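# Move the earliest-expiring RNA kit box onto the bench

## Task

On the rack's upper board, eight kit boxes stand packed in one row, two per kit type, each with the kit name and an expiry year and month printed on its spine. Find the RNA kit whose date is the earlier of the two, take it out, and set it standing upright on the bench. The remaining seven boxes must still stand upright in their own spots in the row. The task fails if any box topples or sinks more than a few centimetres.

## Robot and tools

ROBOT. Two arms ride on carriages along a single floor track that runs along y at x = 0. left_arm sits on left_rail, which is always the carriage at larger y; right_arm sits on right_rail. These are not image sides. Each arm's base is at x = 0, y = its carriage position, z = 0.04 m, facing +x. right_arm has a five-finger right hand; left_arm has the mirror-image left hand.

SCENE FRAME. Result positions (metres) and velocities use a frame fixed to the table: the tabletop is z = 0, +z is up, +x is the direction the arms face, +y is to their left, y = 0 is mid-track. The table edge is at x = 0.17 m. Nothing may end up off the table, on the track, or on the strip between them.

HAND POINT. Each hand has a reference point 0.05 m in front of the palm and 0.15 m out from the wrist flange. Its +z runs along the straight fingers, +y points out of the palm, +x runs across the palm away from the thumb on the right hand, but toward the thumb on the left hand. Straight fingers reach 0.06 to 0.07 m past the point. A bracket on the little-finger side of the wrist can strike things. With the fingers level, the wrist may hang well below the point.

execute_actions(actions, cameras). actions is a list run in order. Each action may hold: rows (1 to 15 rows, each applied for one 1/30 s step), steps (1 to 450, default 15, at least the row count), until (stop conditions), and left_rail / right_rail device commands. Each row is one flat list of 28 numbers, all in [-1, 1], covering both arms even if one is idle: left_arm dx, dy, dz, rx, ry, rz, then left_gripper little, ring, middle, index, thumb_bend, thumb_turn, force_limit, speed, then the same fourteen for right_arm and right_gripper. The six pose numbers are an offset, not a pose: measured from that arm's Hand target as it stood when the action began, in that Hand target's own axes; 1.0 equals 0.6 m or 180 degrees, and rx, ry, rz form one rotation vector. Every row of an action counts from that same start, so repeating an offset in a new action moves further. Sending six zeros re-commands the current Hand target. Hand numbers are absolute targets: fingers and thumb_bend +1 straight, -1 curled; thumb_turn +1 beside the palm, -1 opposite the fingers. force_limit maps -1..+1 to about 0..10 N at the fingertip (0..15 N for the thumb motors); speed rises from near zero at -1 to full at +0.48 and above. To leave a hand unchanged, resend the eight numbers of its last executed row. With the thumb fully in front, the hand grips objects about 0.035 to 0.065 m thick; close slowly (speed -0.94 or lower) for a gentle grip. For smooth motion, ramp offsets a little per row (0.01 per row is 0.18 m/s). The controller clips commanded orientation to within 32 degrees of the measured one each step.

RAILS. Inside an action, {"left_rail": {"position_m": p}} sets an absolute carriage position (left_rail -0.8 to 1.5 m, right_rail -1.5 to 0.8 m); speed_m_s 0.01 to 1; acceleration_factor 0.1 to 1; {"stop": true} brakes. Keep the carriages at least 0.78 m apart. After sending, wait with {"steps": n, "until": {"left_rail": {"position_status": ["!=", "moving"]}}}. until conditions read rails only; comparisons are =, !=, <, <=, >, >=, and {"all": {"status": "ended"}} or {"any": ...} work too. An out-of-range value refuses the whole call. Let a carriage arrive before aiming its hand at a scene point.

move(target, speed, blend, stop_force, zero, blocking, cameras). Drives hand points along straight paths. target is one 28-number row or a list of up to 15 rows, same layout and scale as above; every row is an offset from the Hand target at the move's start, not from the previous row. speed is path top speed in m/s (0.002 to 3.2, default 0.25). blend rounds corners in metres. stop_force (4 to 120 N, shared by both arms) ends an arm's path when its wrist sensor feels that much push; not usable with blocking=false and unreliable while the hand turns. zero resets the force reference (default true). Paths do not avoid obstacles or the other arm, and last at most 10 s.

wait(seconds 0 to 10) lets the scene run. stop brakes a running move. zoom_image(camera, region [x0,y0,x1,y1], at most 504 x 504 px) enlarges part of the latest image. show_instructions shows reference pages. zero_wrist_force(arm) rezeroes a wrist sensor. finished_scene ends the scene for good.

CAMERAS. cam_high and cam_low (896x504), cam_left_wrist and cam_right_wrist (672x504). Images return when actions is empty or cameras asks for them.

RESULTS. Per arm: end_effector_position, end_effector_quat_wxyz, velocities, Hand target (the base for the next offsets), Joint positions (rail m, then six joints rad), joint torques, Wrist force and Wrist torque in hand axes. Per hand: hand_measured, hand_stopped_by (moving, target, force, stalled, fault) and hand_load_n; a lost grip shows as load near 0. Per rail: position_m, position_status (moving, done, contact_stop, time_out, stopped, stopped_with_arm, stopped_for_other_arm, stopped_for_other_carriage) and position_answer (taken, not_taken). A move adds a move: line with its ending (done, off_target, held, fault, moving) and limits.

AVOID. Joint torque past its limit or roughly 150 N of outside force stops the arm for 10 s; arms are stiff, so never command far past a firm contact. Do not let the arms or carriages touch each other. Do not knock neighbouring boxes over, drop the box, release it while moving, or slam anything. Long stretched holds heat motors and can trigger a braking fault. Pass around, not close to, an arm's own base.

Each tool is called as name(argument=value, ...), one argument or row to a line, values as JSON.

Reference images:

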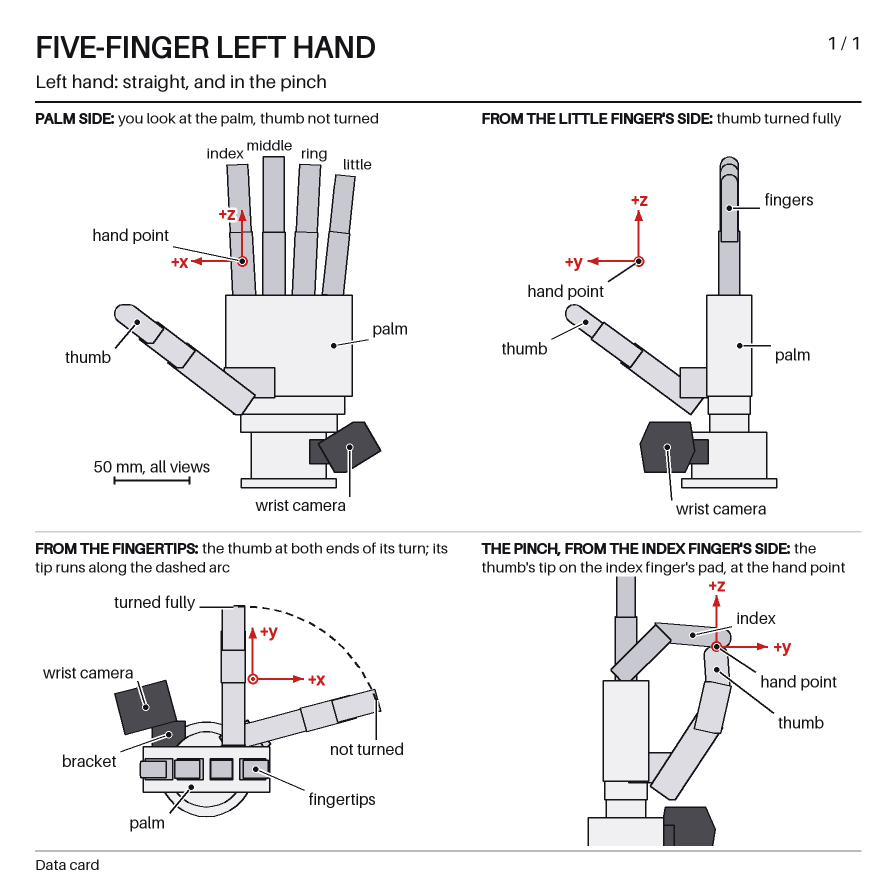

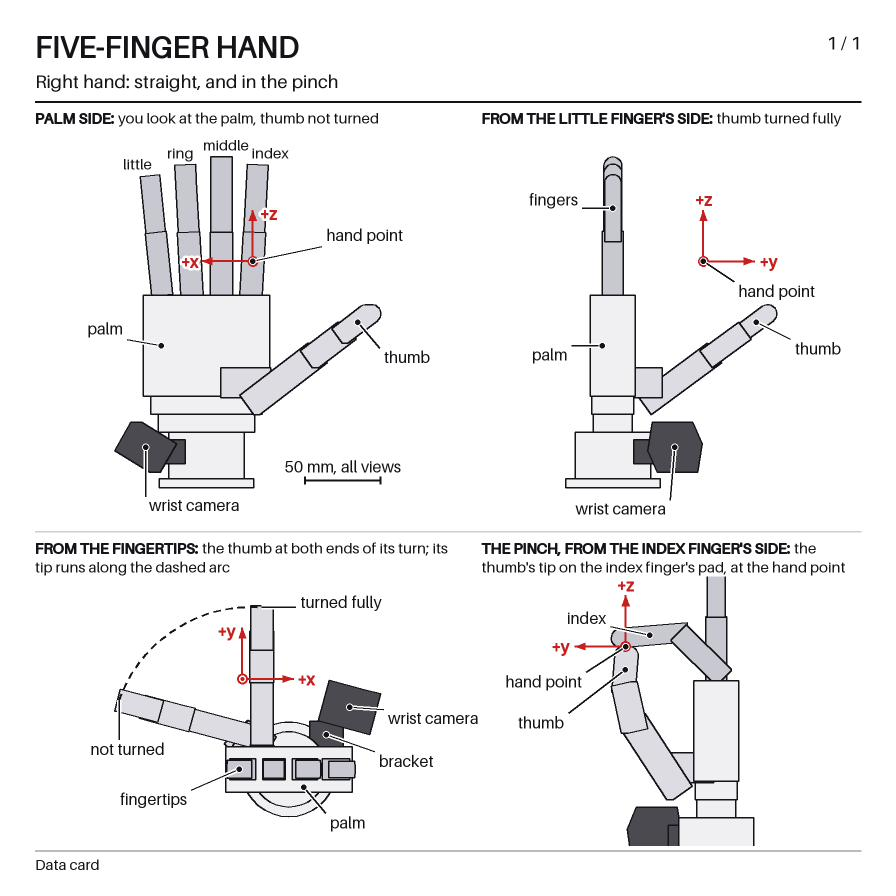

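## Session

execute_actions(
  actions=[],
)

Scene clock: 0.00 s.
left_arm: end_effector_position=(+0.3860, +0.7187, +0.6206) hand_measured=(+1.000, +1.000, +1.000, +1.000, +1.000, +1.000) hand_load_n=(+0.0, +0.0, +0.0, +0.0, +0.0, +0.0) hand_stopped_by=(target, target, target, target, target, target) hand_force_limit=0.00 hand_speed=-0.80 end_effector_quat_wxyz=(+0.000, +1.000, +0.000, +0.000) | right_arm: end_effector_position=(+0.3860, -0.5609, +0.6206) hand_measured=(+1.000, +1.000, +1.000, +1.000, +1.000, +1.000) hand_load_n=(+0.0, +0.0, +0.0, +0.0, +0.0, +0.0) hand_stopped_by=(target, target, target, target, target, target) hand_force_limit=0.00 hand_speed=-0.80 end_effector_quat_wxyz=(+0.000, +0.000, +1.000, +0.000)
Joint positions: left_arm=[0.7 -0.281 -1.782 1.662 1.69 1.571 1.29] | right_arm=[-0.7 -0.28 -1.782 1.662 1.69 1.571 -1.851]
Joint velocities: within noise
Joint torques (N m): no reading
Wrist force (N): no reading
Wrist torque (N m): no reading
Wrist force, peak (N): no reading
Hand target: left_arm +0.3860, +0.7187, +0.6206; +0.000, +1.000, +0.000, +0.000 | right_arm +0.3860, -0.5609, +0.6206; +0.000, +0.000, +1.000, +0.000
left_rail: position_m=0.700 position_status=done
right_rail: position_m=-0.700 position_status=done

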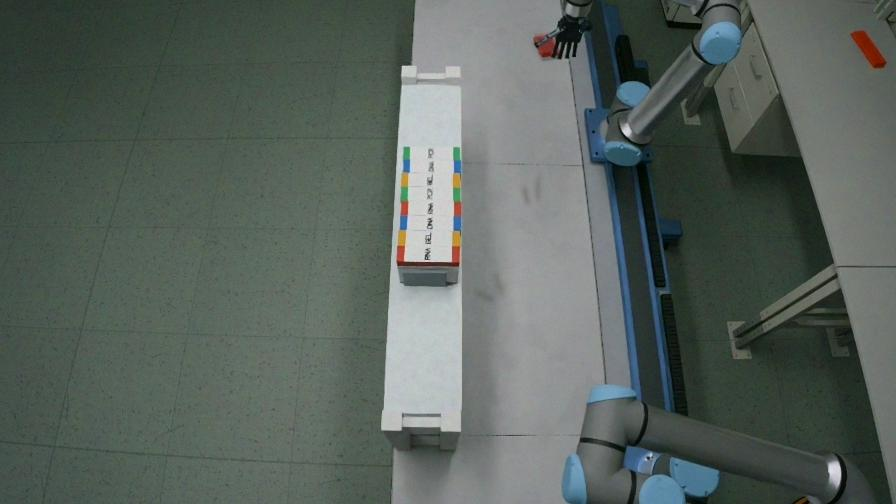

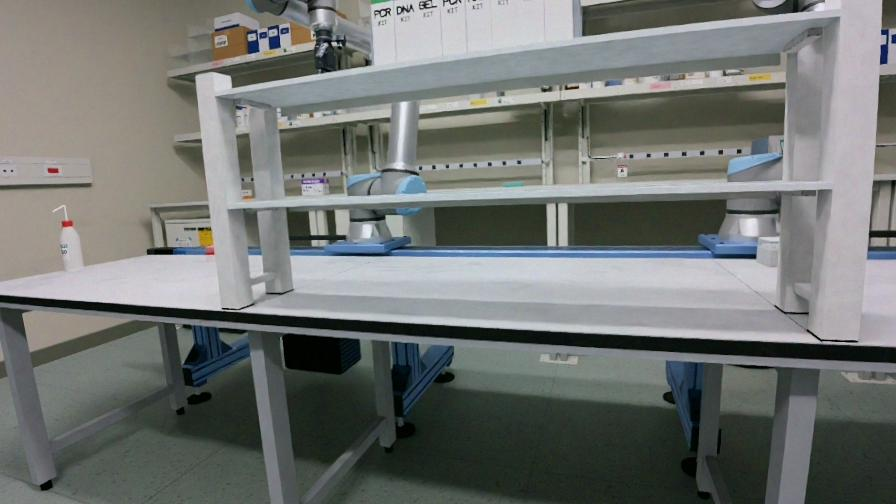

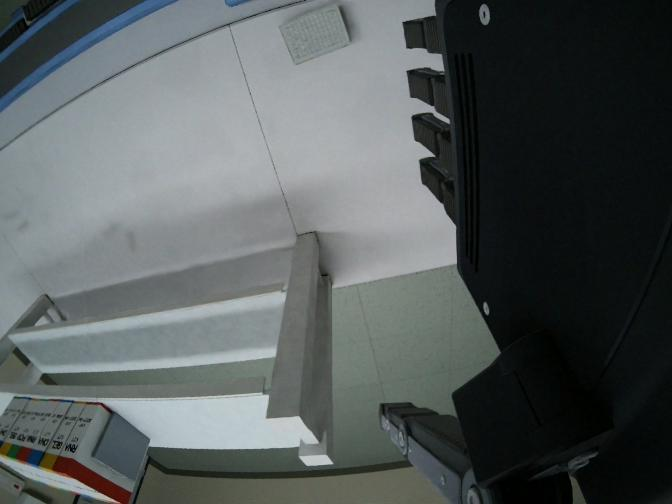

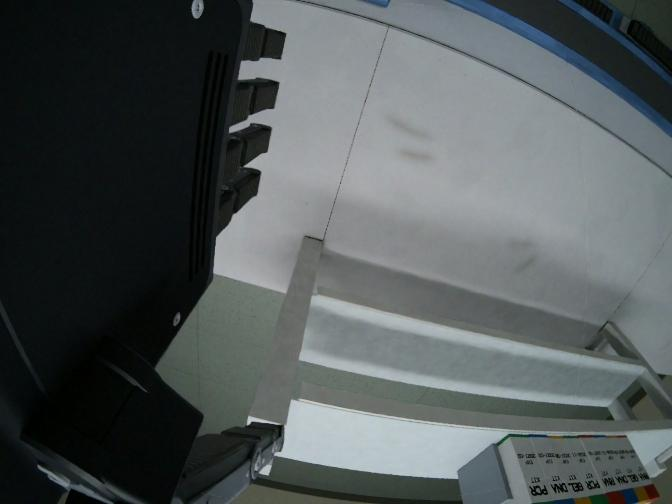

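zoom_image(
  camera="cam_high",
  region=[370, 50, 490, 300],
)

zoom_image(
  camera="cam_low",
  region=[350, 0, 630, 100],
)

zoom_image(
  camera="cam_right_wrist",
  region=[440, 400, 672, 504],
)

zoom_image(
  camera="cam_left_wrist",
  region=[0, 380, 180, 504],
)

Scaled by 2.016 from the camera's 896x504 image, which has a finer 1280x720 frame.

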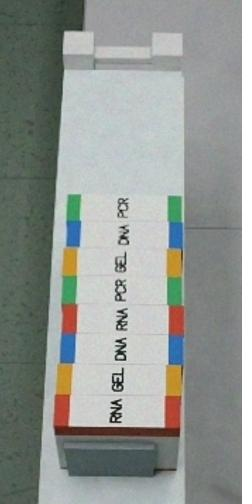

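Scaled by 1.800 from the camera's 896x504 image, which has a finer 1280x720 frame.

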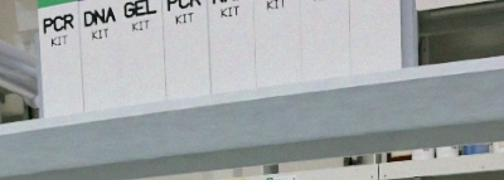

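Scaled by 2.172 from the camera's 672x504 image, which has a finer 960x720 frame.

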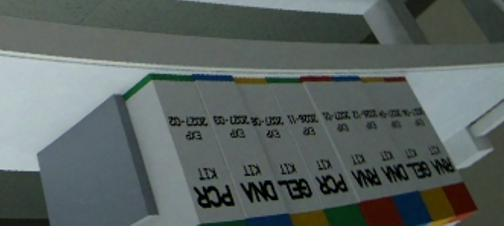

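Scaled by 2.800 from the camera's 672x504 image, which has a finer 960x720 frame.

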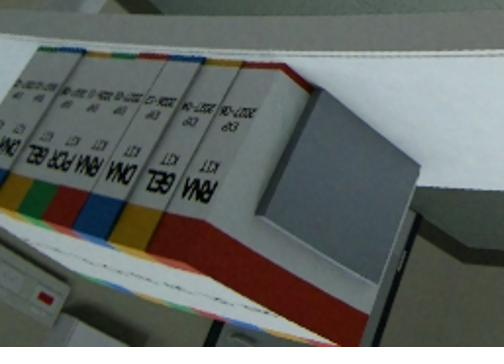

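execute_actions(
  actions=[
    {"right_rail": {"position_m": -0.49, "speed_m_s": 0.4, "acceleration_factor": 0.6}},
    {"steps": 120, "until": {"right_rail": {"position_status": ["!=", "moving"]}}},
  ],
)

move(
  target=[0,0,0,0,0,0,1,1,1,1,1,1,0,-0.8,-0.167,0,-0.083,0,-0.194,0,1,1,1,1,1,1,0,-0.8],
  speed=0.2,
  cameras=["all"],
)

Scene clock: 184.73 s.
left_arm: end_effector_position=(+0.3860, +0.7187, +0.6206) hand_measured=(+1.000, +1.000, +1.000, +1.000, +1.000, +1.000) hand_load_n=(+0.0, +0.0, +0.0, +0.0, +0.0, +0.0) hand_stopped_by=(target, target, target, target, target, target) hand_force_limit=0.00 hand_speed=-0.80 end_effector_quat_wxyz=(+0.000, +1.000, +0.000, +0.000) | right_arm: end_effector_position=(+0.3860, -0.3509, +0.6206) hand_measured=(+1.000, +1.000, +1.000, +1.000, +1.000, +1.000) hand_load_n=(+0.0, +0.0, +0.0, +0.0, +0.0, +0.0) hand_stopped_by=(target, target, target, target, target, target) hand_force_limit=0.00 hand_speed=-0.80 end_effector_quat_wxyz=(+0.000, +0.000, +1.000, +0.000)
Joint positions: left_arm=[0.7 -0.281 -1.782 1.662 1.69 1.571 1.29] | right_arm=[-0.49 -0.28 -1.782 1.662 1.69 1.571 -1.851]
Joint torques (N m): left_arm=[1.53 -23.5 -38.52 3.73 0.18 0.22] | right_arm=[-0.06 -21.67 -42.5 4.16 -0.1 0.26]
Wrist force (N): left_arm=[0.1 0.1 -0.3] | right_arm=[0.1 0.2 0.2]
Wrist torque (N m): left_arm=[0.03 -0.02 0.00] | right_arm=[0.03 -0.03 0.01]
Wrist force, peak (N): left_arm=[0.0 0.5 -0.6] | right_arm=[-0.5 0.7 0.1]
Hand target: left_arm +0.3860, +0.7187, +0.6206; +0.000, +1.000, +0.000, +0.000 | right_arm +0.3860, -0.3509, +0.6206; +0.000, +0.000, +1.000, +0.000
left_rail: position_m=0.700 position_status=done
right_rail: position_m=-0.490 speed_m_s=0.40 position_status=done

Scene clock: 186.97 s.
left_arm: end_effector_position=(+0.3860, +0.7187, +0.6206) hand_measured=(+1.000, +1.000, +1.000, +1.000, +1.000, +1.000) hand_load_n=(+0.0, +0.0, +0.0, +0.0, +0.0, +0.0) hand_stopped_by=(target, target, target, target, target, target) hand_force_limit=0.00 hand_speed=-0.80 end_effector_quat_wxyz=(+0.000, +1.000, +0.000, +0.000) | right_arm: end_effector_position=(+0.4861, -0.3509, +0.6704) hand_measured=(+1.000, +1.000, +1.000, +1.000, +1.000, +1.000) hand_load_n=(+0.0, +0.0, +0.0, +0.0, -0.5, -0.5) hand_stopped_by=(target, target, target, target, target, target) hand_force_limit=0.00 hand_speed=-0.80 end_effector_quat_wxyz=(+0.300, +0.000, +0.954, +0.000)
Joint positions: left_arm=[0.7 -0.281 -1.782 1.662 1.69 1.571 1.29] | right_arm=[-0.49 -0.329 -1.885 1.647 1.225 1.385 -1.844]
Joint torques (N m): left_arm=[1.86 -20.57 -37.83 4.33 0.56 0.41] | right_arm=[-17.2 -24.04 -36.57 0.33 -2.25 3.43]
Wrist force (N): left_arm=[-0.1 0.0 -0.1] | right_arm=[-0.2 0.8 -0.1]
Wrist torque (N m): left_arm=[0.00 0.01 -0.01] | right_arm=[0.04 -0.02 -0.08]
Wrist force, peak (N): left_arm=[-0.1 0.2 -0.6] | right_arm=[0.1 1.0 0.0]
Hand target: left_arm +0.3860, +0.7187, +0.6206; +0.000, +1.000, +0.000, +0.000 | right_arm +0.4862, -0.3509, +0.6704; +0.300, +0.000, +0.954, +0.000
Off the commanded pose: left_arm 0.000 m, 0 deg | right_arm 0.000 m, 0 deg.
left_rail: position_m=0.700 position_status=done
right_rail: position_m=-0.490 speed_m_s=0.40 position_status=done
move: done

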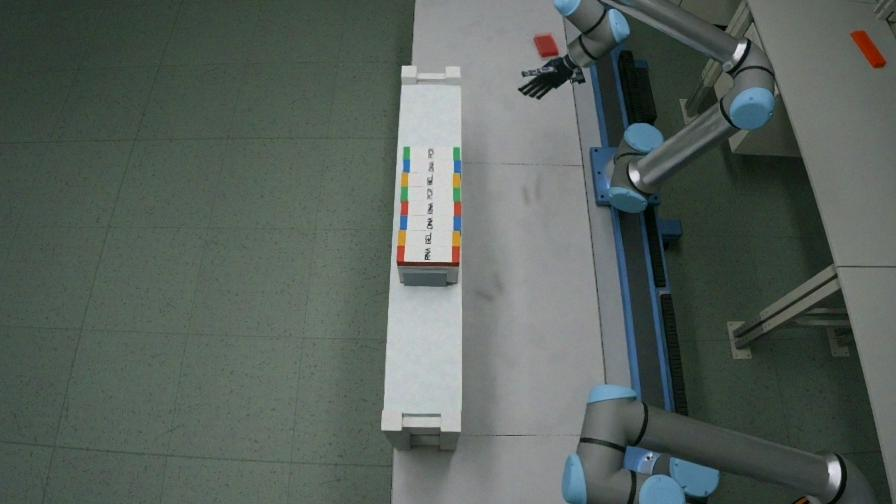

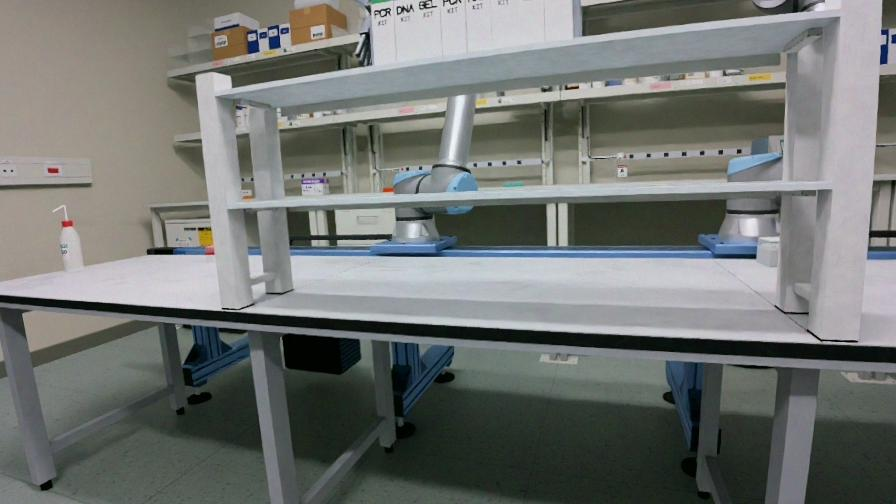

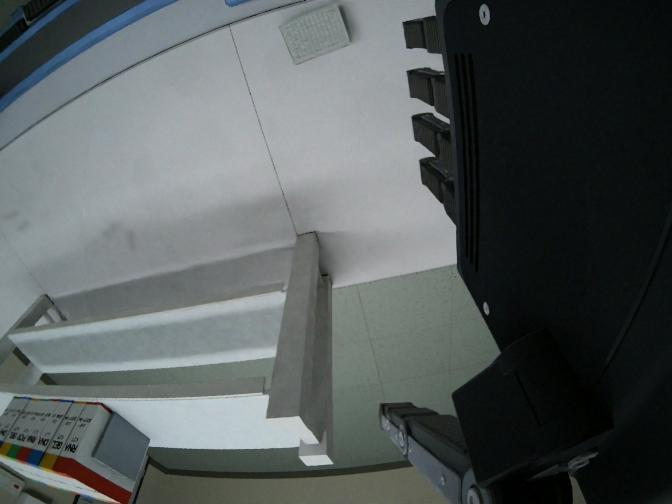

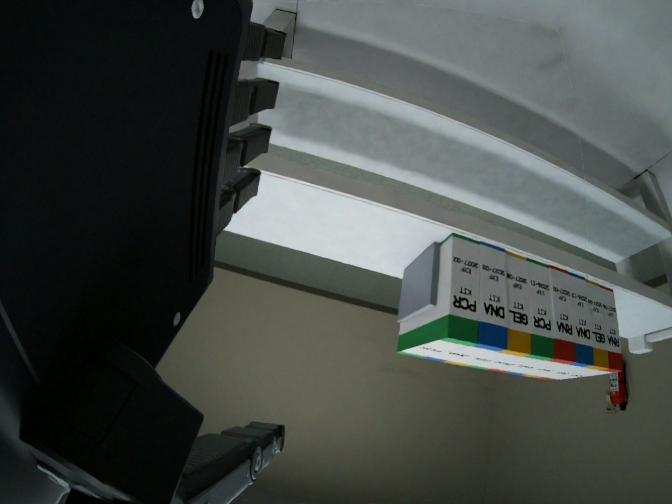

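zoom_image(
  camera="cam_right_wrist",
  region=[390, 210, 660, 400],
)

Scaled by 1.867 from the camera's 672x504 image, which has a finer 960x720 frame.

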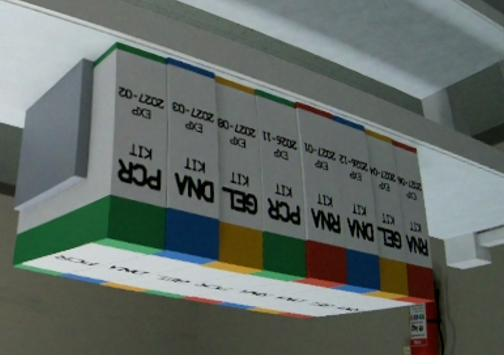

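execute_actions(
  actions=[
    {"right_rail": {"position_m": -0.29, "speed_m_s": 0.4, "acceleration_factor": 0.6}},
    {"steps": 120, "until": {"right_rail": {"position_status": ["!=", "moving"]}}},
  ],
  cameras=["cam_high", "cam_right_wrist"],
)

zoom_image(
  camera="cam_right_wrist",
  region=[230, 180, 530, 380],
)

Scene clock: 200.37 s.
left_arm: end_effector_position=(+0.3860, +0.7187, +0.6206) hand_measured=(+1.000, +1.000, +1.000, +1.000, +1.000, +1.000) hand_load_n=(+0.0, +0.0, +0.0, +0.0, +0.0, +0.0) hand_stopped_by=(target, target, target, target, target, target) hand_force_limit=0.00 hand_speed=-0.80 end_effector_quat_wxyz=(+0.000, +1.000, +0.000, +0.000) | right_arm: end_effector_position=(+0.4862, -0.1509, +0.6704) hand_measured=(+1.000, +1.000, +1.000, +1.000, +1.000, +1.000) hand_load_n=(+0.0, +0.0, +0.0, +0.0, +0.0, +0.0) hand_stopped_by=(target, target, target, target, target, target) hand_force_limit=0.00 hand_speed=-0.80 end_effector_quat_wxyz=(+0.300, +0.000, +0.954, +0.000)
Joint positions: left_arm=[0.7 -0.281 -1.782 1.662 1.69 1.571 1.29] | right_arm=[-0.29 -0.329 -1.885 1.648 1.225 1.385 -1.844]
Joint torques (N m): left_arm=[3.4 -22.45 -37.44 3.97 0.15 -0.01] | right_arm=[-10.39 -16.63 -38.36 0.82 -1.28 3.2]
Wrist force (N): left_arm=[0.0 0.4 -0.2] | right_arm=[-0.2 0.7 -0.1]
Wrist torque (N m): left_arm=[0.07 -0.01 -0.02] | right_arm=[0.02 -0.03 -0.07]
Wrist force, peak (N): left_arm=[0.2 0.6 -0.2] | right_arm=[0.2 1.5 -0.3]
Hand target: left_arm +0.3860, +0.7187, +0.6206; +0.000, +1.000, +0.000, +0.000 | right_arm +0.4862, -0.1509, +0.6704; +0.300, +0.000, +0.954, +0.000
Off the commanded pose: left_arm 0.000 m, 0 deg | right_arm 0.000 m, 0 deg.
left_rail: position_m=0.700 position_status=done
right_rail: position_m=-0.290 speed_m_s=0.40 position_status=done
Images, in order (width x height): cam_high 896x504, cam_right_wrist 672x504.

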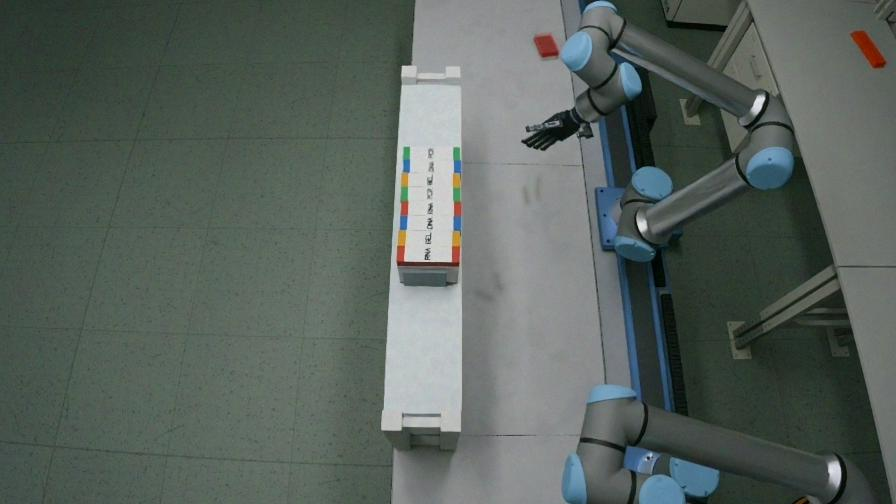

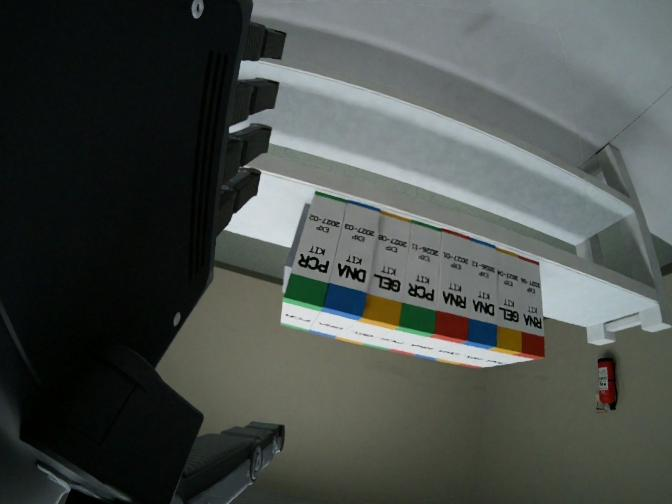

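Scaled by 1.680 from the camera's 672x504 image, which has a finer 960x720 frame.

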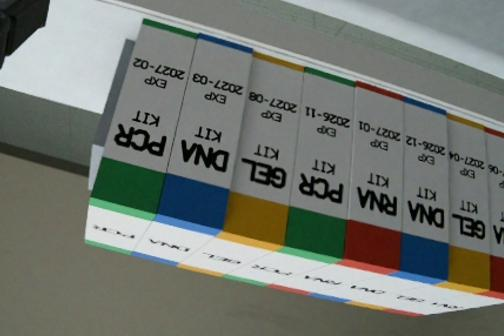

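execute_actions(
  actions=[
    {"left_rail": {"position_m": 0.9, "speed_m_s": 0.4, "acceleration_factor": 0.5}, "steps": 15},
    {"right_rail": {"position_m": -0.10, "speed_m_s": 0.3, "acceleration_factor": 0.5}, "steps": 150, "until": {"right_rail": {"position_status": ["!=", "moving"]}}},
  ],
)

move(
  target=[0,0,0,0,0,0,1,1,1,1,1,1,0,-0.8,-0.143,0,-0.205,0,0.194,0,1,1,1,1,1,1,0,-0.8],
  speed=0.2,
  cameras=["cam_high", "cam_right_wrist"],
)

Scene clock: 288.33 s.
left_arm: end_effector_position=(+0.3860, +0.9187, +0.6206) hand_measured=(+1.000, +1.000, +1.000, +1.000, +1.000, +1.000) hand_load_n=(+0.0, +0.0, +0.0, +0.0, +0.0, +0.0) hand_stopped_by=(target, target, target, target, target, target) hand_force_limit=0.00 hand_speed=-0.80 end_effector_quat_wxyz=(+0.000, +1.000, +0.000, +0.000) | right_arm: end_effector_position=(+0.4862, +0.0391, +0.6704) hand_measured=(+1.000, +1.000, +1.000, +1.000, +1.000, +1.000) hand_load_n=(+0.0, +0.0, +0.0, +0.5, +0.0, +0.0) hand_stopped_by=(target, target, target, target, target, target) hand_force_limit=0.00 hand_speed=-0.80 end_effector_quat_wxyz=(+0.300, +0.000, +0.954, +0.000)
Joint positions: left_arm=[0.9 -0.28 -1.782 1.662 1.69 1.571 1.29] | right_arm=[-0.1 -0.329 -1.885 1.648 1.225 1.385 -1.844]
Joint torques (N m): left_arm=[2.09 -21.75 -37.55 3.89 0.63 0.33] | right_arm=[4.75 -8.85 -42.53 1.83 -0.02 3.25]
Wrist force (N): left_arm=[-0.2 0.0 -0.3] | right_arm=[0.0 0.6 -0.1]
Wrist torque (N m): left_arm=[0.02 0.03 -0.01] | right_arm=[0.02 -0.05 -0.06]
Wrist force, peak (N): left_arm=[0.1 1.1 -0.4] | right_arm=[0.2 1.4 -0.3]
Hand target: left_arm +0.3860, +0.9187, +0.6206; +0.000, +1.000, +0.000, +0.000 | right_arm +0.4862, +0.0391, +0.6704; +0.300, +0.000, +0.954, +0.000
Off the commanded pose: left_arm 0.000 m, 0 deg | right_arm 0.000 m, 0 deg.
left_rail: position_m=0.900 speed_m_s=0.40 position_status=done
right_rail: position_m=-0.100 speed_m_s=0.30 position_status=done

Scene clock: 290.63 s.
left_arm: end_effector_position=(+0.3860, +0.9187, +0.6206) hand_measured=(+1.000, +1.000, +1.000, +1.000, +1.000, +1.000) hand_load_n=(+0.0, +0.0, +0.0, +0.0, +0.0, +0.0) hand_stopped_by=(target, target, target, target, target, target) hand_force_limit=0.00 hand_speed=-0.80 end_effector_quat_wxyz=(+0.000, +1.000, +0.000, +0.000) | right_arm: end_effector_position=(+0.4861, +0.0391, +0.8204) hand_measured=(+1.000, +1.000, +1.000, +1.000, +1.000, +1.000) hand_load_n=(+0.0, +0.0, +0.0, +0.0, -0.5, +0.0) hand_stopped_by=(target, target, target, target, target, target) hand_force_limit=0.00 hand_speed=-0.80 end_effector_quat_wxyz=(+0.000, +0.000, +1.000, +0.000)
Joint positions: left_arm=[0.9 -0.28 -1.782 1.662 1.69 1.571 1.29] | right_arm=[-0.1 -0.215 -1.511 1.048 2.033 1.571 -1.786]
Joint torques (N m): left_arm=[-0.43 -20.99 -37.82 4.11 0.12 0.51] | right_arm=[19.17 -33.55 -44.2 5.96 1.87 3.09]
Wrist force (N): left_arm=[0.1 0.2 0.0] | right_arm=[-0.6 0.0 -0.1]
Wrist torque (N m): left_arm=[0.03 -0.03 0.00] | right_arm=[-0.06 0.09 -0.05]
Wrist force, peak (N): left_arm=[-0.3 0.6 -0.2] | right_arm=[0.9 0.8 0.0]
Hand target: left_arm +0.3860, +0.9187, +0.6206; +0.000, +1.000, +0.000, +0.000 | right_arm +0.4861, +0.0391, +0.8204; +0.000, +0.000, +1.000, +0.000
Off the commanded pose: left_arm 0.000 m, 0 deg | right_arm 0.000 m, 0 deg.
left_rail: position_m=0.900 speed_m_s=0.40 position_status=done
right_rail: position_m=-0.100 speed_m_s=0.30 position_status=done
move: done
Images, in order (width x height): cam_high 896x504, cam_right_wrist 672x504.

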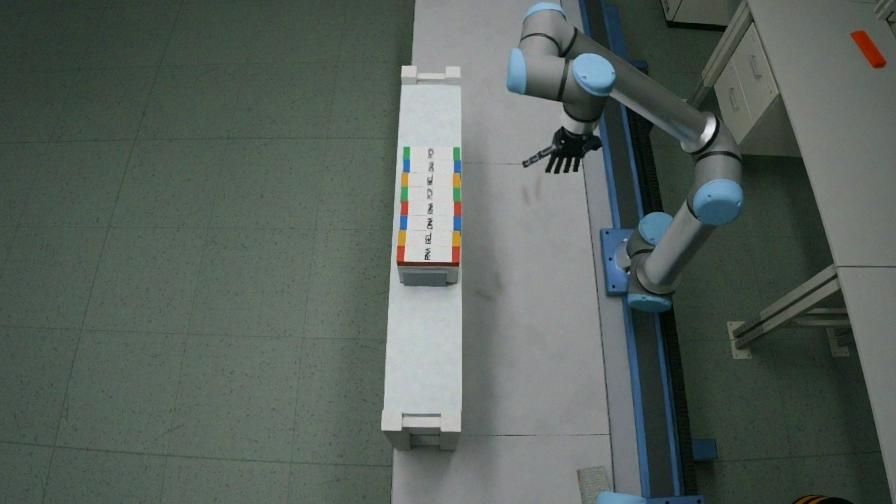

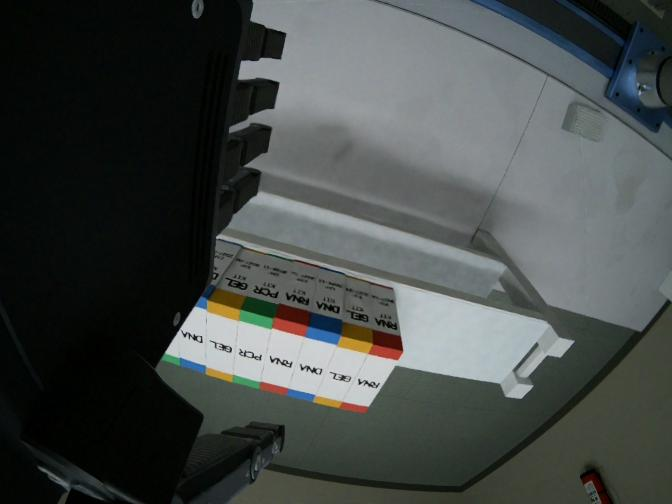

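zoom_image(
  camera="cam_right_wrist",
  region=[150, 220, 420, 420],
)

Scaled by 1.867 from the camera's 672x504 image, which has a finer 960x720 frame.

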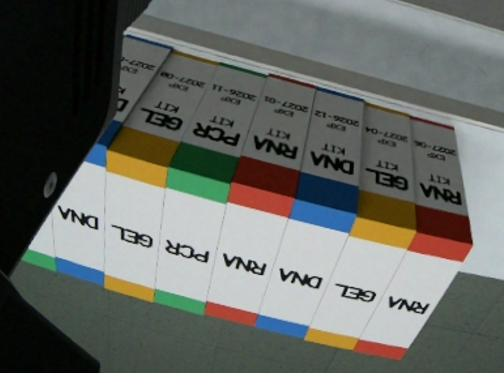

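move(
  target=[
    [0,0,0,0,0,0,1,1,1,1,1,1,0,-0.8,0,0,0,0,0,0.5,1,1,1,1,1,1,0,-0.8],
    [0,0,0,0,0,0,1,1,1,1,1,1,0,-0.8,0,-0.033,0,0,0,1.0,1,1,1,1,1,1,0,-0.8],
    [0,0,0,0,0,0,1,1,1,1,1,1,0,-0.8,-0.08,-0.033,-0.05,-0.4305,0,0.9026,1,1,1,1,1,1,0,-0.8],
  ],
  speed=0.5,
  blend=[0.02,0.02,0],
  cameras=["cam_high", "cam_right_wrist"],
)

Scene clock: 373.13 s.
left_arm: end_effector_position=(+0.3860, +0.9187, +0.6206) hand_measured=(+1.000, +1.000, +1.000, +1.000, +1.000, +1.000) hand_load_n=(+0.0, +0.0, +0.0, +0.0, +0.0, +0.0) hand_stopped_by=(target, target, target, target, target, target) hand_force_limit=0.00 hand_speed=-0.80 end_effector_quat_wxyz=(+0.000, +1.000, +0.000, +0.000) | right_arm: end_effector_position=(+0.5341, +0.0193, +0.8504) hand_measured=(+1.000, +1.000, +1.000, +1.000, +1.000, +1.000) hand_load_n=(+0.0, +0.0, +0.0, +0.0, +0.0, +0.0) hand_stopped_by=(target, target, target, target, target, target) hand_force_limit=0.00 hand_speed=-0.80 end_effector_quat_wxyz=(+0.000, +0.903, +0.000, +0.430)
Joint positions: left_arm=[0.9 -0.28 -1.782 1.662 1.69 1.571 1.29] | right_arm=[-0.1 0.015 -1.667 1.104 1.244 1.583 1.58]
Joint torques (N m): left_arm=[-0.22 -22.26 -36.68 3.73 0.18 0.87] | right_arm=[14.94 -37.62 -31.93 -0.78 -0.67 -2.79]
Wrist force (N): left_arm=[0.1 0.1 0.2] | right_arm=[-0.8 0.6 -0.1]
Wrist torque (N m): left_arm=[-0.01 -0.01 -0.01] | right_arm=[0.02 0.13 0.15]
Wrist force, peak (N): left_arm=[0.3 0.4 -0.5] | right_arm=[-0.9 0.7 -0.4]
Hand target: left_arm +0.3860, +0.9187, +0.6206; +0.000, +1.000, +0.000, +0.000 | right_arm +0.5341, +0.0193, +0.8504; +0.000, +0.903, +0.000, +0.430
Off the commanded pose: left_arm 0.000 m, 0 deg | right_arm 0.000 m, 0 deg.
left_rail: position_m=0.900 speed_m_s=0.40 position_status=done
right_rail: position_m=-0.100 speed_m_s=0.30 position_status=done
move: done
Images, in order (width x height): cam_high 896x504, cam_right_wrist 672x504.

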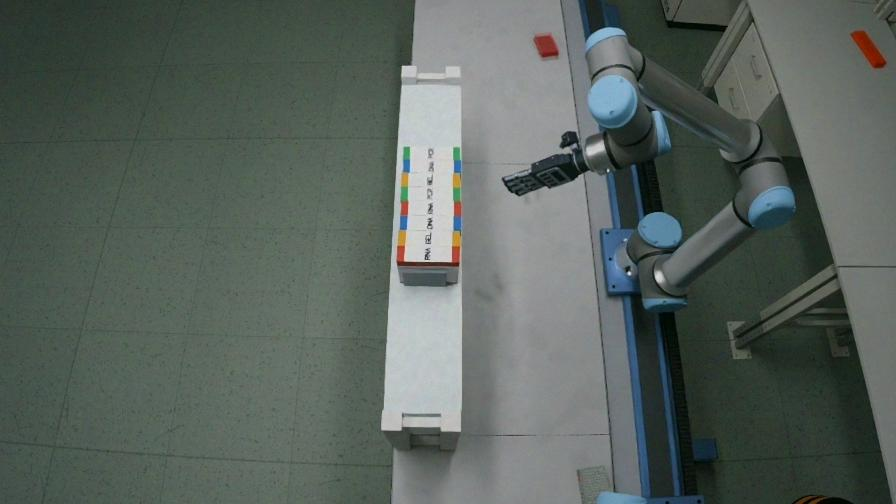

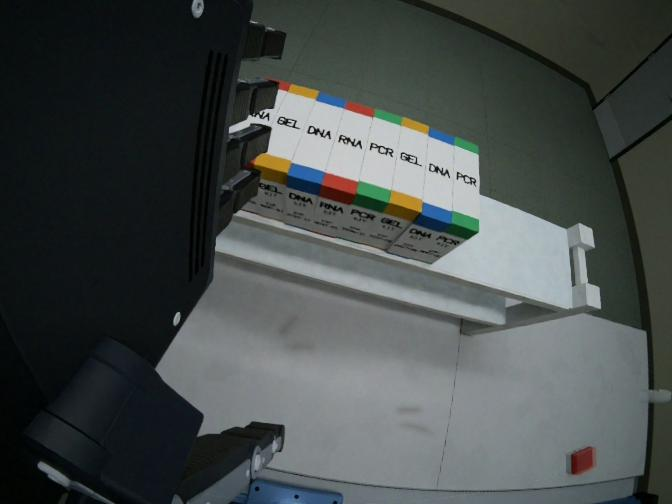

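zoom_image(
  camera="cam_right_wrist",
  region=[220, 60, 500, 280],
)

Scaled by 1.800 from the camera's 672x504 image, which has a finer 960x720 frame.

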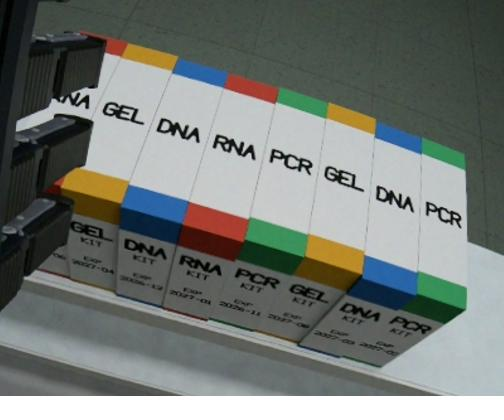

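zoom_image(
  camera="cam_right_wrist",
  region=[400, 180, 490, 270],
)

zoom_image(
  camera="cam_right_wrist",
  region=[260, 150, 380, 250],
)

Scaled by 5.600 from the camera's 672x504 image, which has a finer 960x720 frame.

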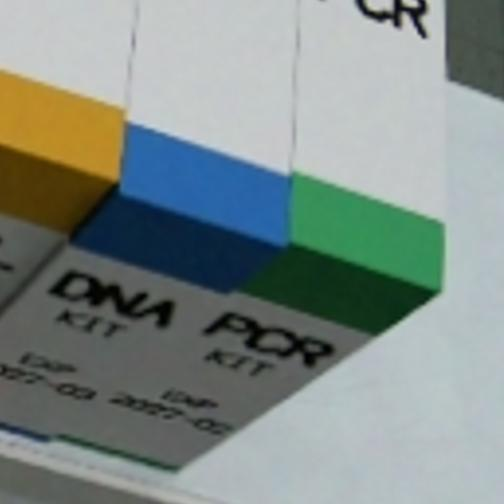

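Scaled by 4.200 from the camera's 672x504 image, which has a finer 960x720 frame.

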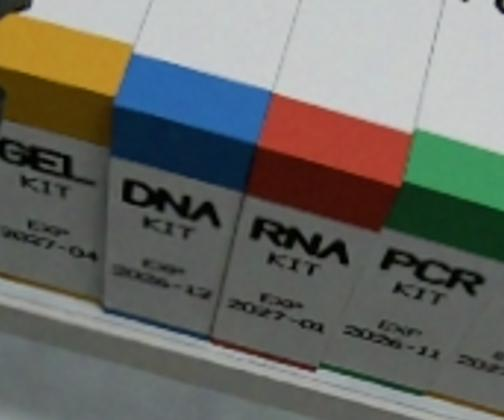

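move(
  target=[0,0,0,0,0,0,1,1,1,1,1,1,0,-0.8,0.188,0.030,0.418,0.0568,-0.0222,0.0654,1,1,1,1,1,1,0,-0.8],
  speed=0.2,
  cameras=["cam_high", "cam_low", "cam_right_wrist"],
)

Scene clock: 455.47 s.
left_arm: end_effector_position=(+0.3860, +0.9187, +0.6206) hand_measured=(+1.000, +1.000, +1.000, +1.000, +1.000, +1.000) hand_load_n=(+0.0, +0.0, +0.0, +0.0, +0.0, +0.0) hand_stopped_by=(target, target, target, target, target, target) hand_force_limit=0.00 hand_speed=-0.80 end_effector_quat_wxyz=(+0.000, +1.000, +0.000, +0.000) | right_arm: end_effector_position=(+0.7999, +0.0013, +0.7802) hand_measured=(+1.000, +1.000, +1.000, +1.000, +1.000, +1.000) hand_load_n=(+0.0, +0.0, +0.0, +0.0, +0.0, +0.0) hand_stopped_by=(target, target, target, target, target, target) hand_force_limit=0.00 hand_speed=-0.80 end_effector_quat_wxyz=(-0.124, +0.909, -0.054, +0.395)
Joint positions: left_arm=[0.9 -0.28 -1.782 1.662 1.69 1.571 1.29] | right_arm=[-0.1 -0.113 -1.251 0.741 1.26 1.303 1.694]
Joint torques (N m): left_arm=[1.07 -18.78 -36.98 3.92 -0.14 0.44] | right_arm=[-18.15 -57.43 -46.6 3.03 -2.34 3.44]
Wrist force (N): left_arm=[0.1 0.3 -0.3] | right_arm=[-1.0 0.7 -1.1]
Wrist torque (N m): left_arm=[0.06 -0.02 0.00] | right_arm=[0.10 0.20 -0.11]
Wrist force, peak (N): left_arm=[-0.3 -0.1 -0.6] | right_arm=[-1.6 0.4 -1.7]
Hand target: left_arm +0.3860, +0.9187, +0.6206; +0.000, +1.000, +0.000, +0.000 | right_arm +0.8000, +0.0013, +0.7802; -0.124, +0.909, -0.054, +0.395
Off the commanded pose: left_arm 0.000 m, 0 deg | right_arm 0.000 m, 0 deg.
left_rail: position_m=0.900 speed_m_s=0.40 position_status=done
right_rail: position_m=-0.100 speed_m_s=0.30 position_status=done
move: done
Images, in order (width x height): cam_high 896x504, cam_low 896x504, cam_right_wrist 672x504.

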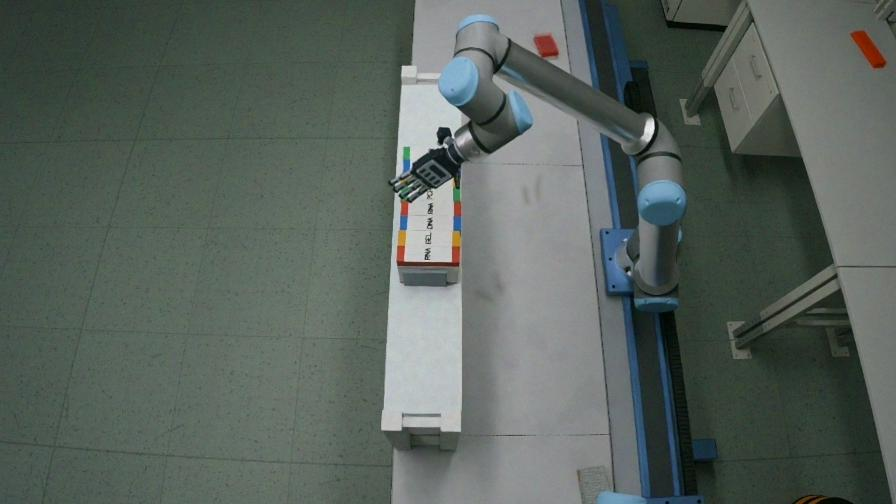

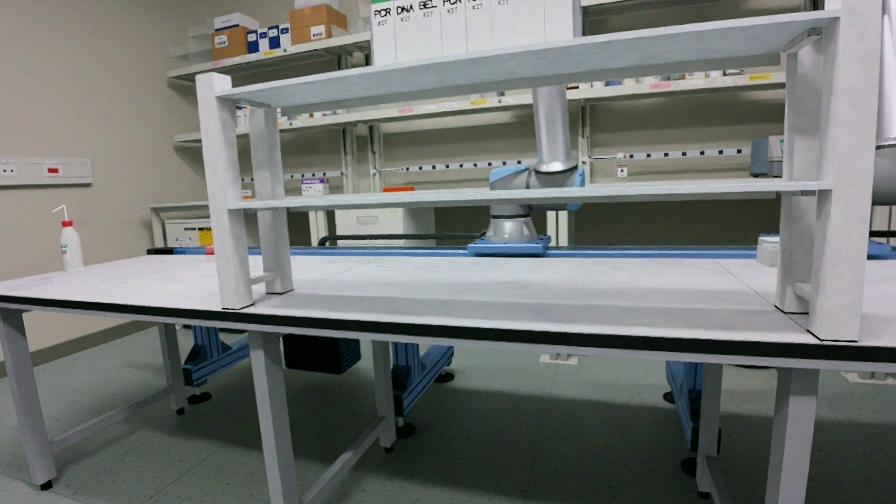

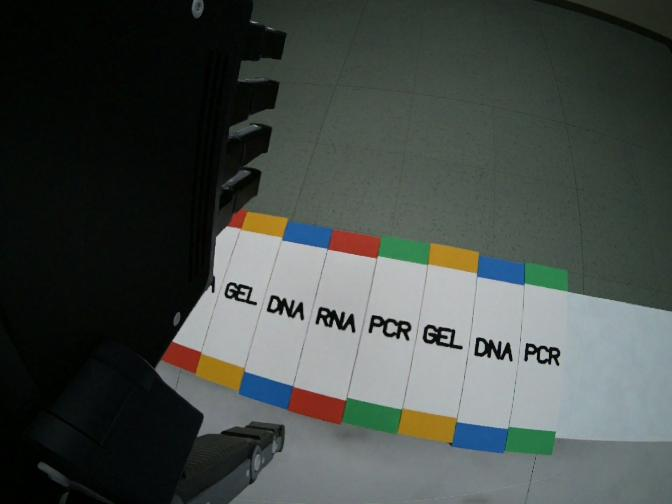

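zoom_image(
  camera="cam_right_wrist",
  region=[150, 190, 400, 440],
)

zoom_image(
  camera="cam_right_wrist",
  region=[380, 220, 630, 470],
)

Scaled by 2.016 from the camera's 672x504 image, which has a finer 960x720 frame.

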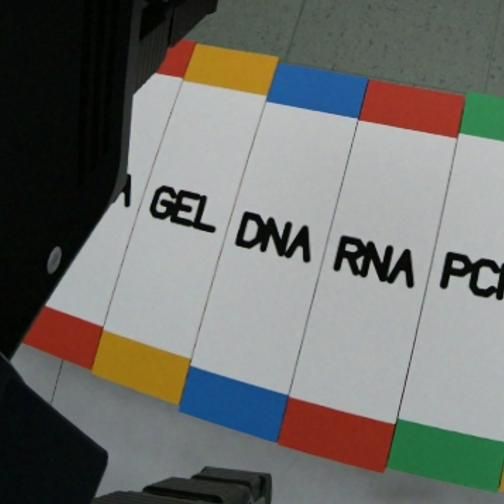

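Scaled by 2.016 from the camera's 672x504 image, which has a finer 960x720 frame.

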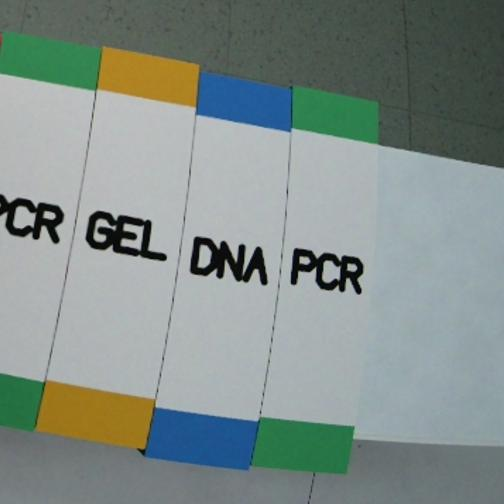

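move(
  target=[0,0,0,0,0,0,1,1,1,1,1,1,0,-0.8,0.0998,0.0292,0.26,0,0,0,1,1,1,1,1,1,0,-0.8],
  speed=0.15,
  cameras=["cam_high", "cam_low", "cam_right_wrist"],
)

zoom_image(
  camera="cam_right_wrist",
  region=[150, 300, 400, 504],
)

Scene clock: 497.77 s.
left_arm: end_effector_position=(+0.3860, +0.9187, +0.6206) hand_measured=(+1.000, +1.000, +1.000, +1.000, +1.000, +1.000) hand_load_n=(+0.0, +0.0, +0.0, +0.0, +0.0, +0.0) hand_stopped_by=(target, target, target, target, target, target) hand_force_limit=0.00 hand_speed=-0.80 end_effector_quat_wxyz=(+0.000, +1.000, +0.000, +0.000) | right_arm: end_effector_position=(+0.9549, +0.0012, +0.7152) hand_measured=(+1.000, +1.000, +1.000, +1.000, +1.000, +1.000) hand_load_n=(+0.0, +0.0, +0.0, +0.0, +0.0, +0.0) hand_stopped_by=(target, target, target, target, target, target) hand_force_limit=0.00 hand_speed=-0.80 end_effector_quat_wxyz=(-0.124, +0.909, -0.054, +0.395)
Joint positions: left_arm=[0.9 -0.28 -1.782 1.662 1.69 1.571 1.29] | right_arm=[-0.1 -0.09 -0.932 0.371 1.307 1.32 1.71]
Joint torques (N m): left_arm=[1.48 -19.28 -37.87 3.77 0.55 0.45] | right_arm=[19.34 -80.33 -45.48 3.47 1.63 3.29]
Wrist force (N): left_arm=[0.2 0.0 -0.2] | right_arm=[-0.9 0.7 -1.1]
Wrist torque (N m): left_arm=[0.01 -0.03 0.01] | right_arm=[0.11 0.18 -0.05]
Wrist force, peak (N): left_arm=[0.3 0.4 -0.3] | right_arm=[-1.1 0.9 -1.6]
Hand target: left_arm +0.3860, +0.9187, +0.6206; +0.000, +1.000, +0.000, +0.000 | right_arm +0.9549, +0.0012, +0.7152; -0.124, +0.909, -0.054, +0.395
Off the commanded pose: left_arm 0.000 m, 0 deg | right_arm 0.000 m, 0 deg.
left_rail: position_m=0.900 speed_m_s=0.40 position_status=done
right_rail: position_m=-0.100 speed_m_s=0.30 position_status=done
move: done
Images, in order (width x height): cam_high 896x504, cam_low 896x504, cam_right_wrist 672x504.

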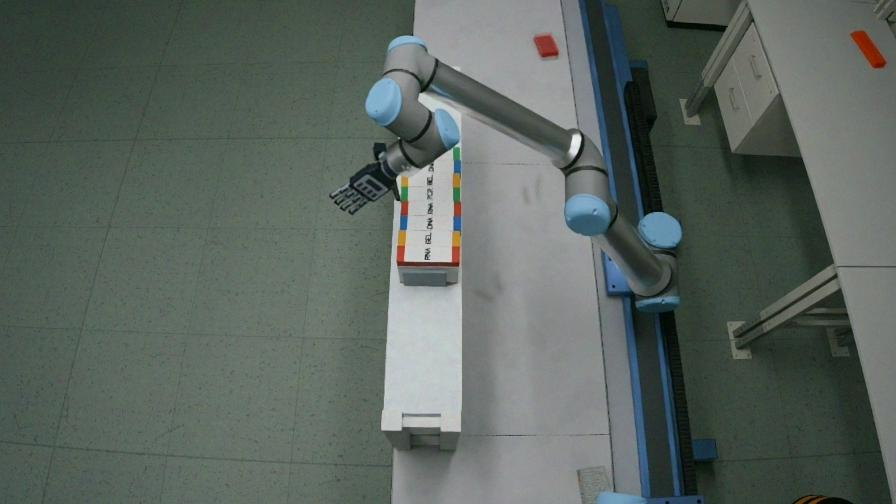

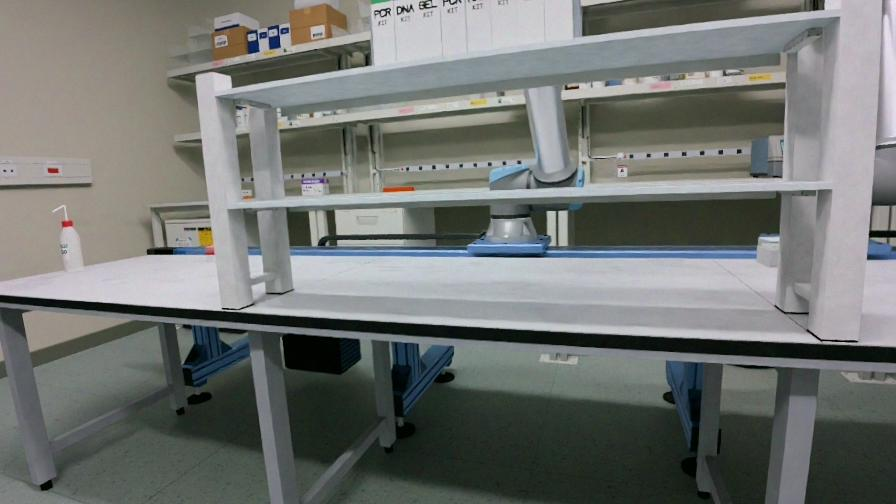

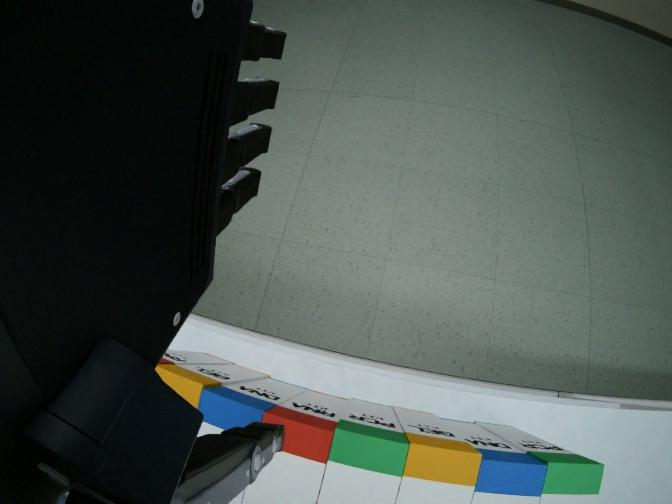

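Scaled by 2.016 from the camera's 672x504 image, which has a finer 960x720 frame.

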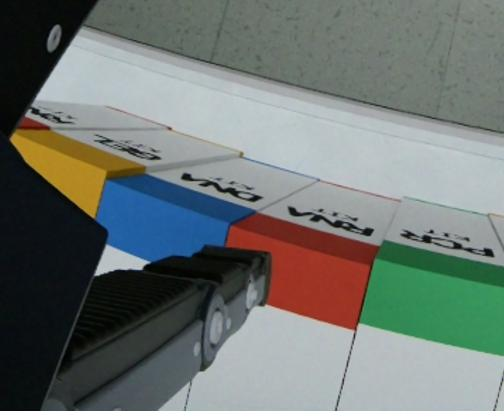

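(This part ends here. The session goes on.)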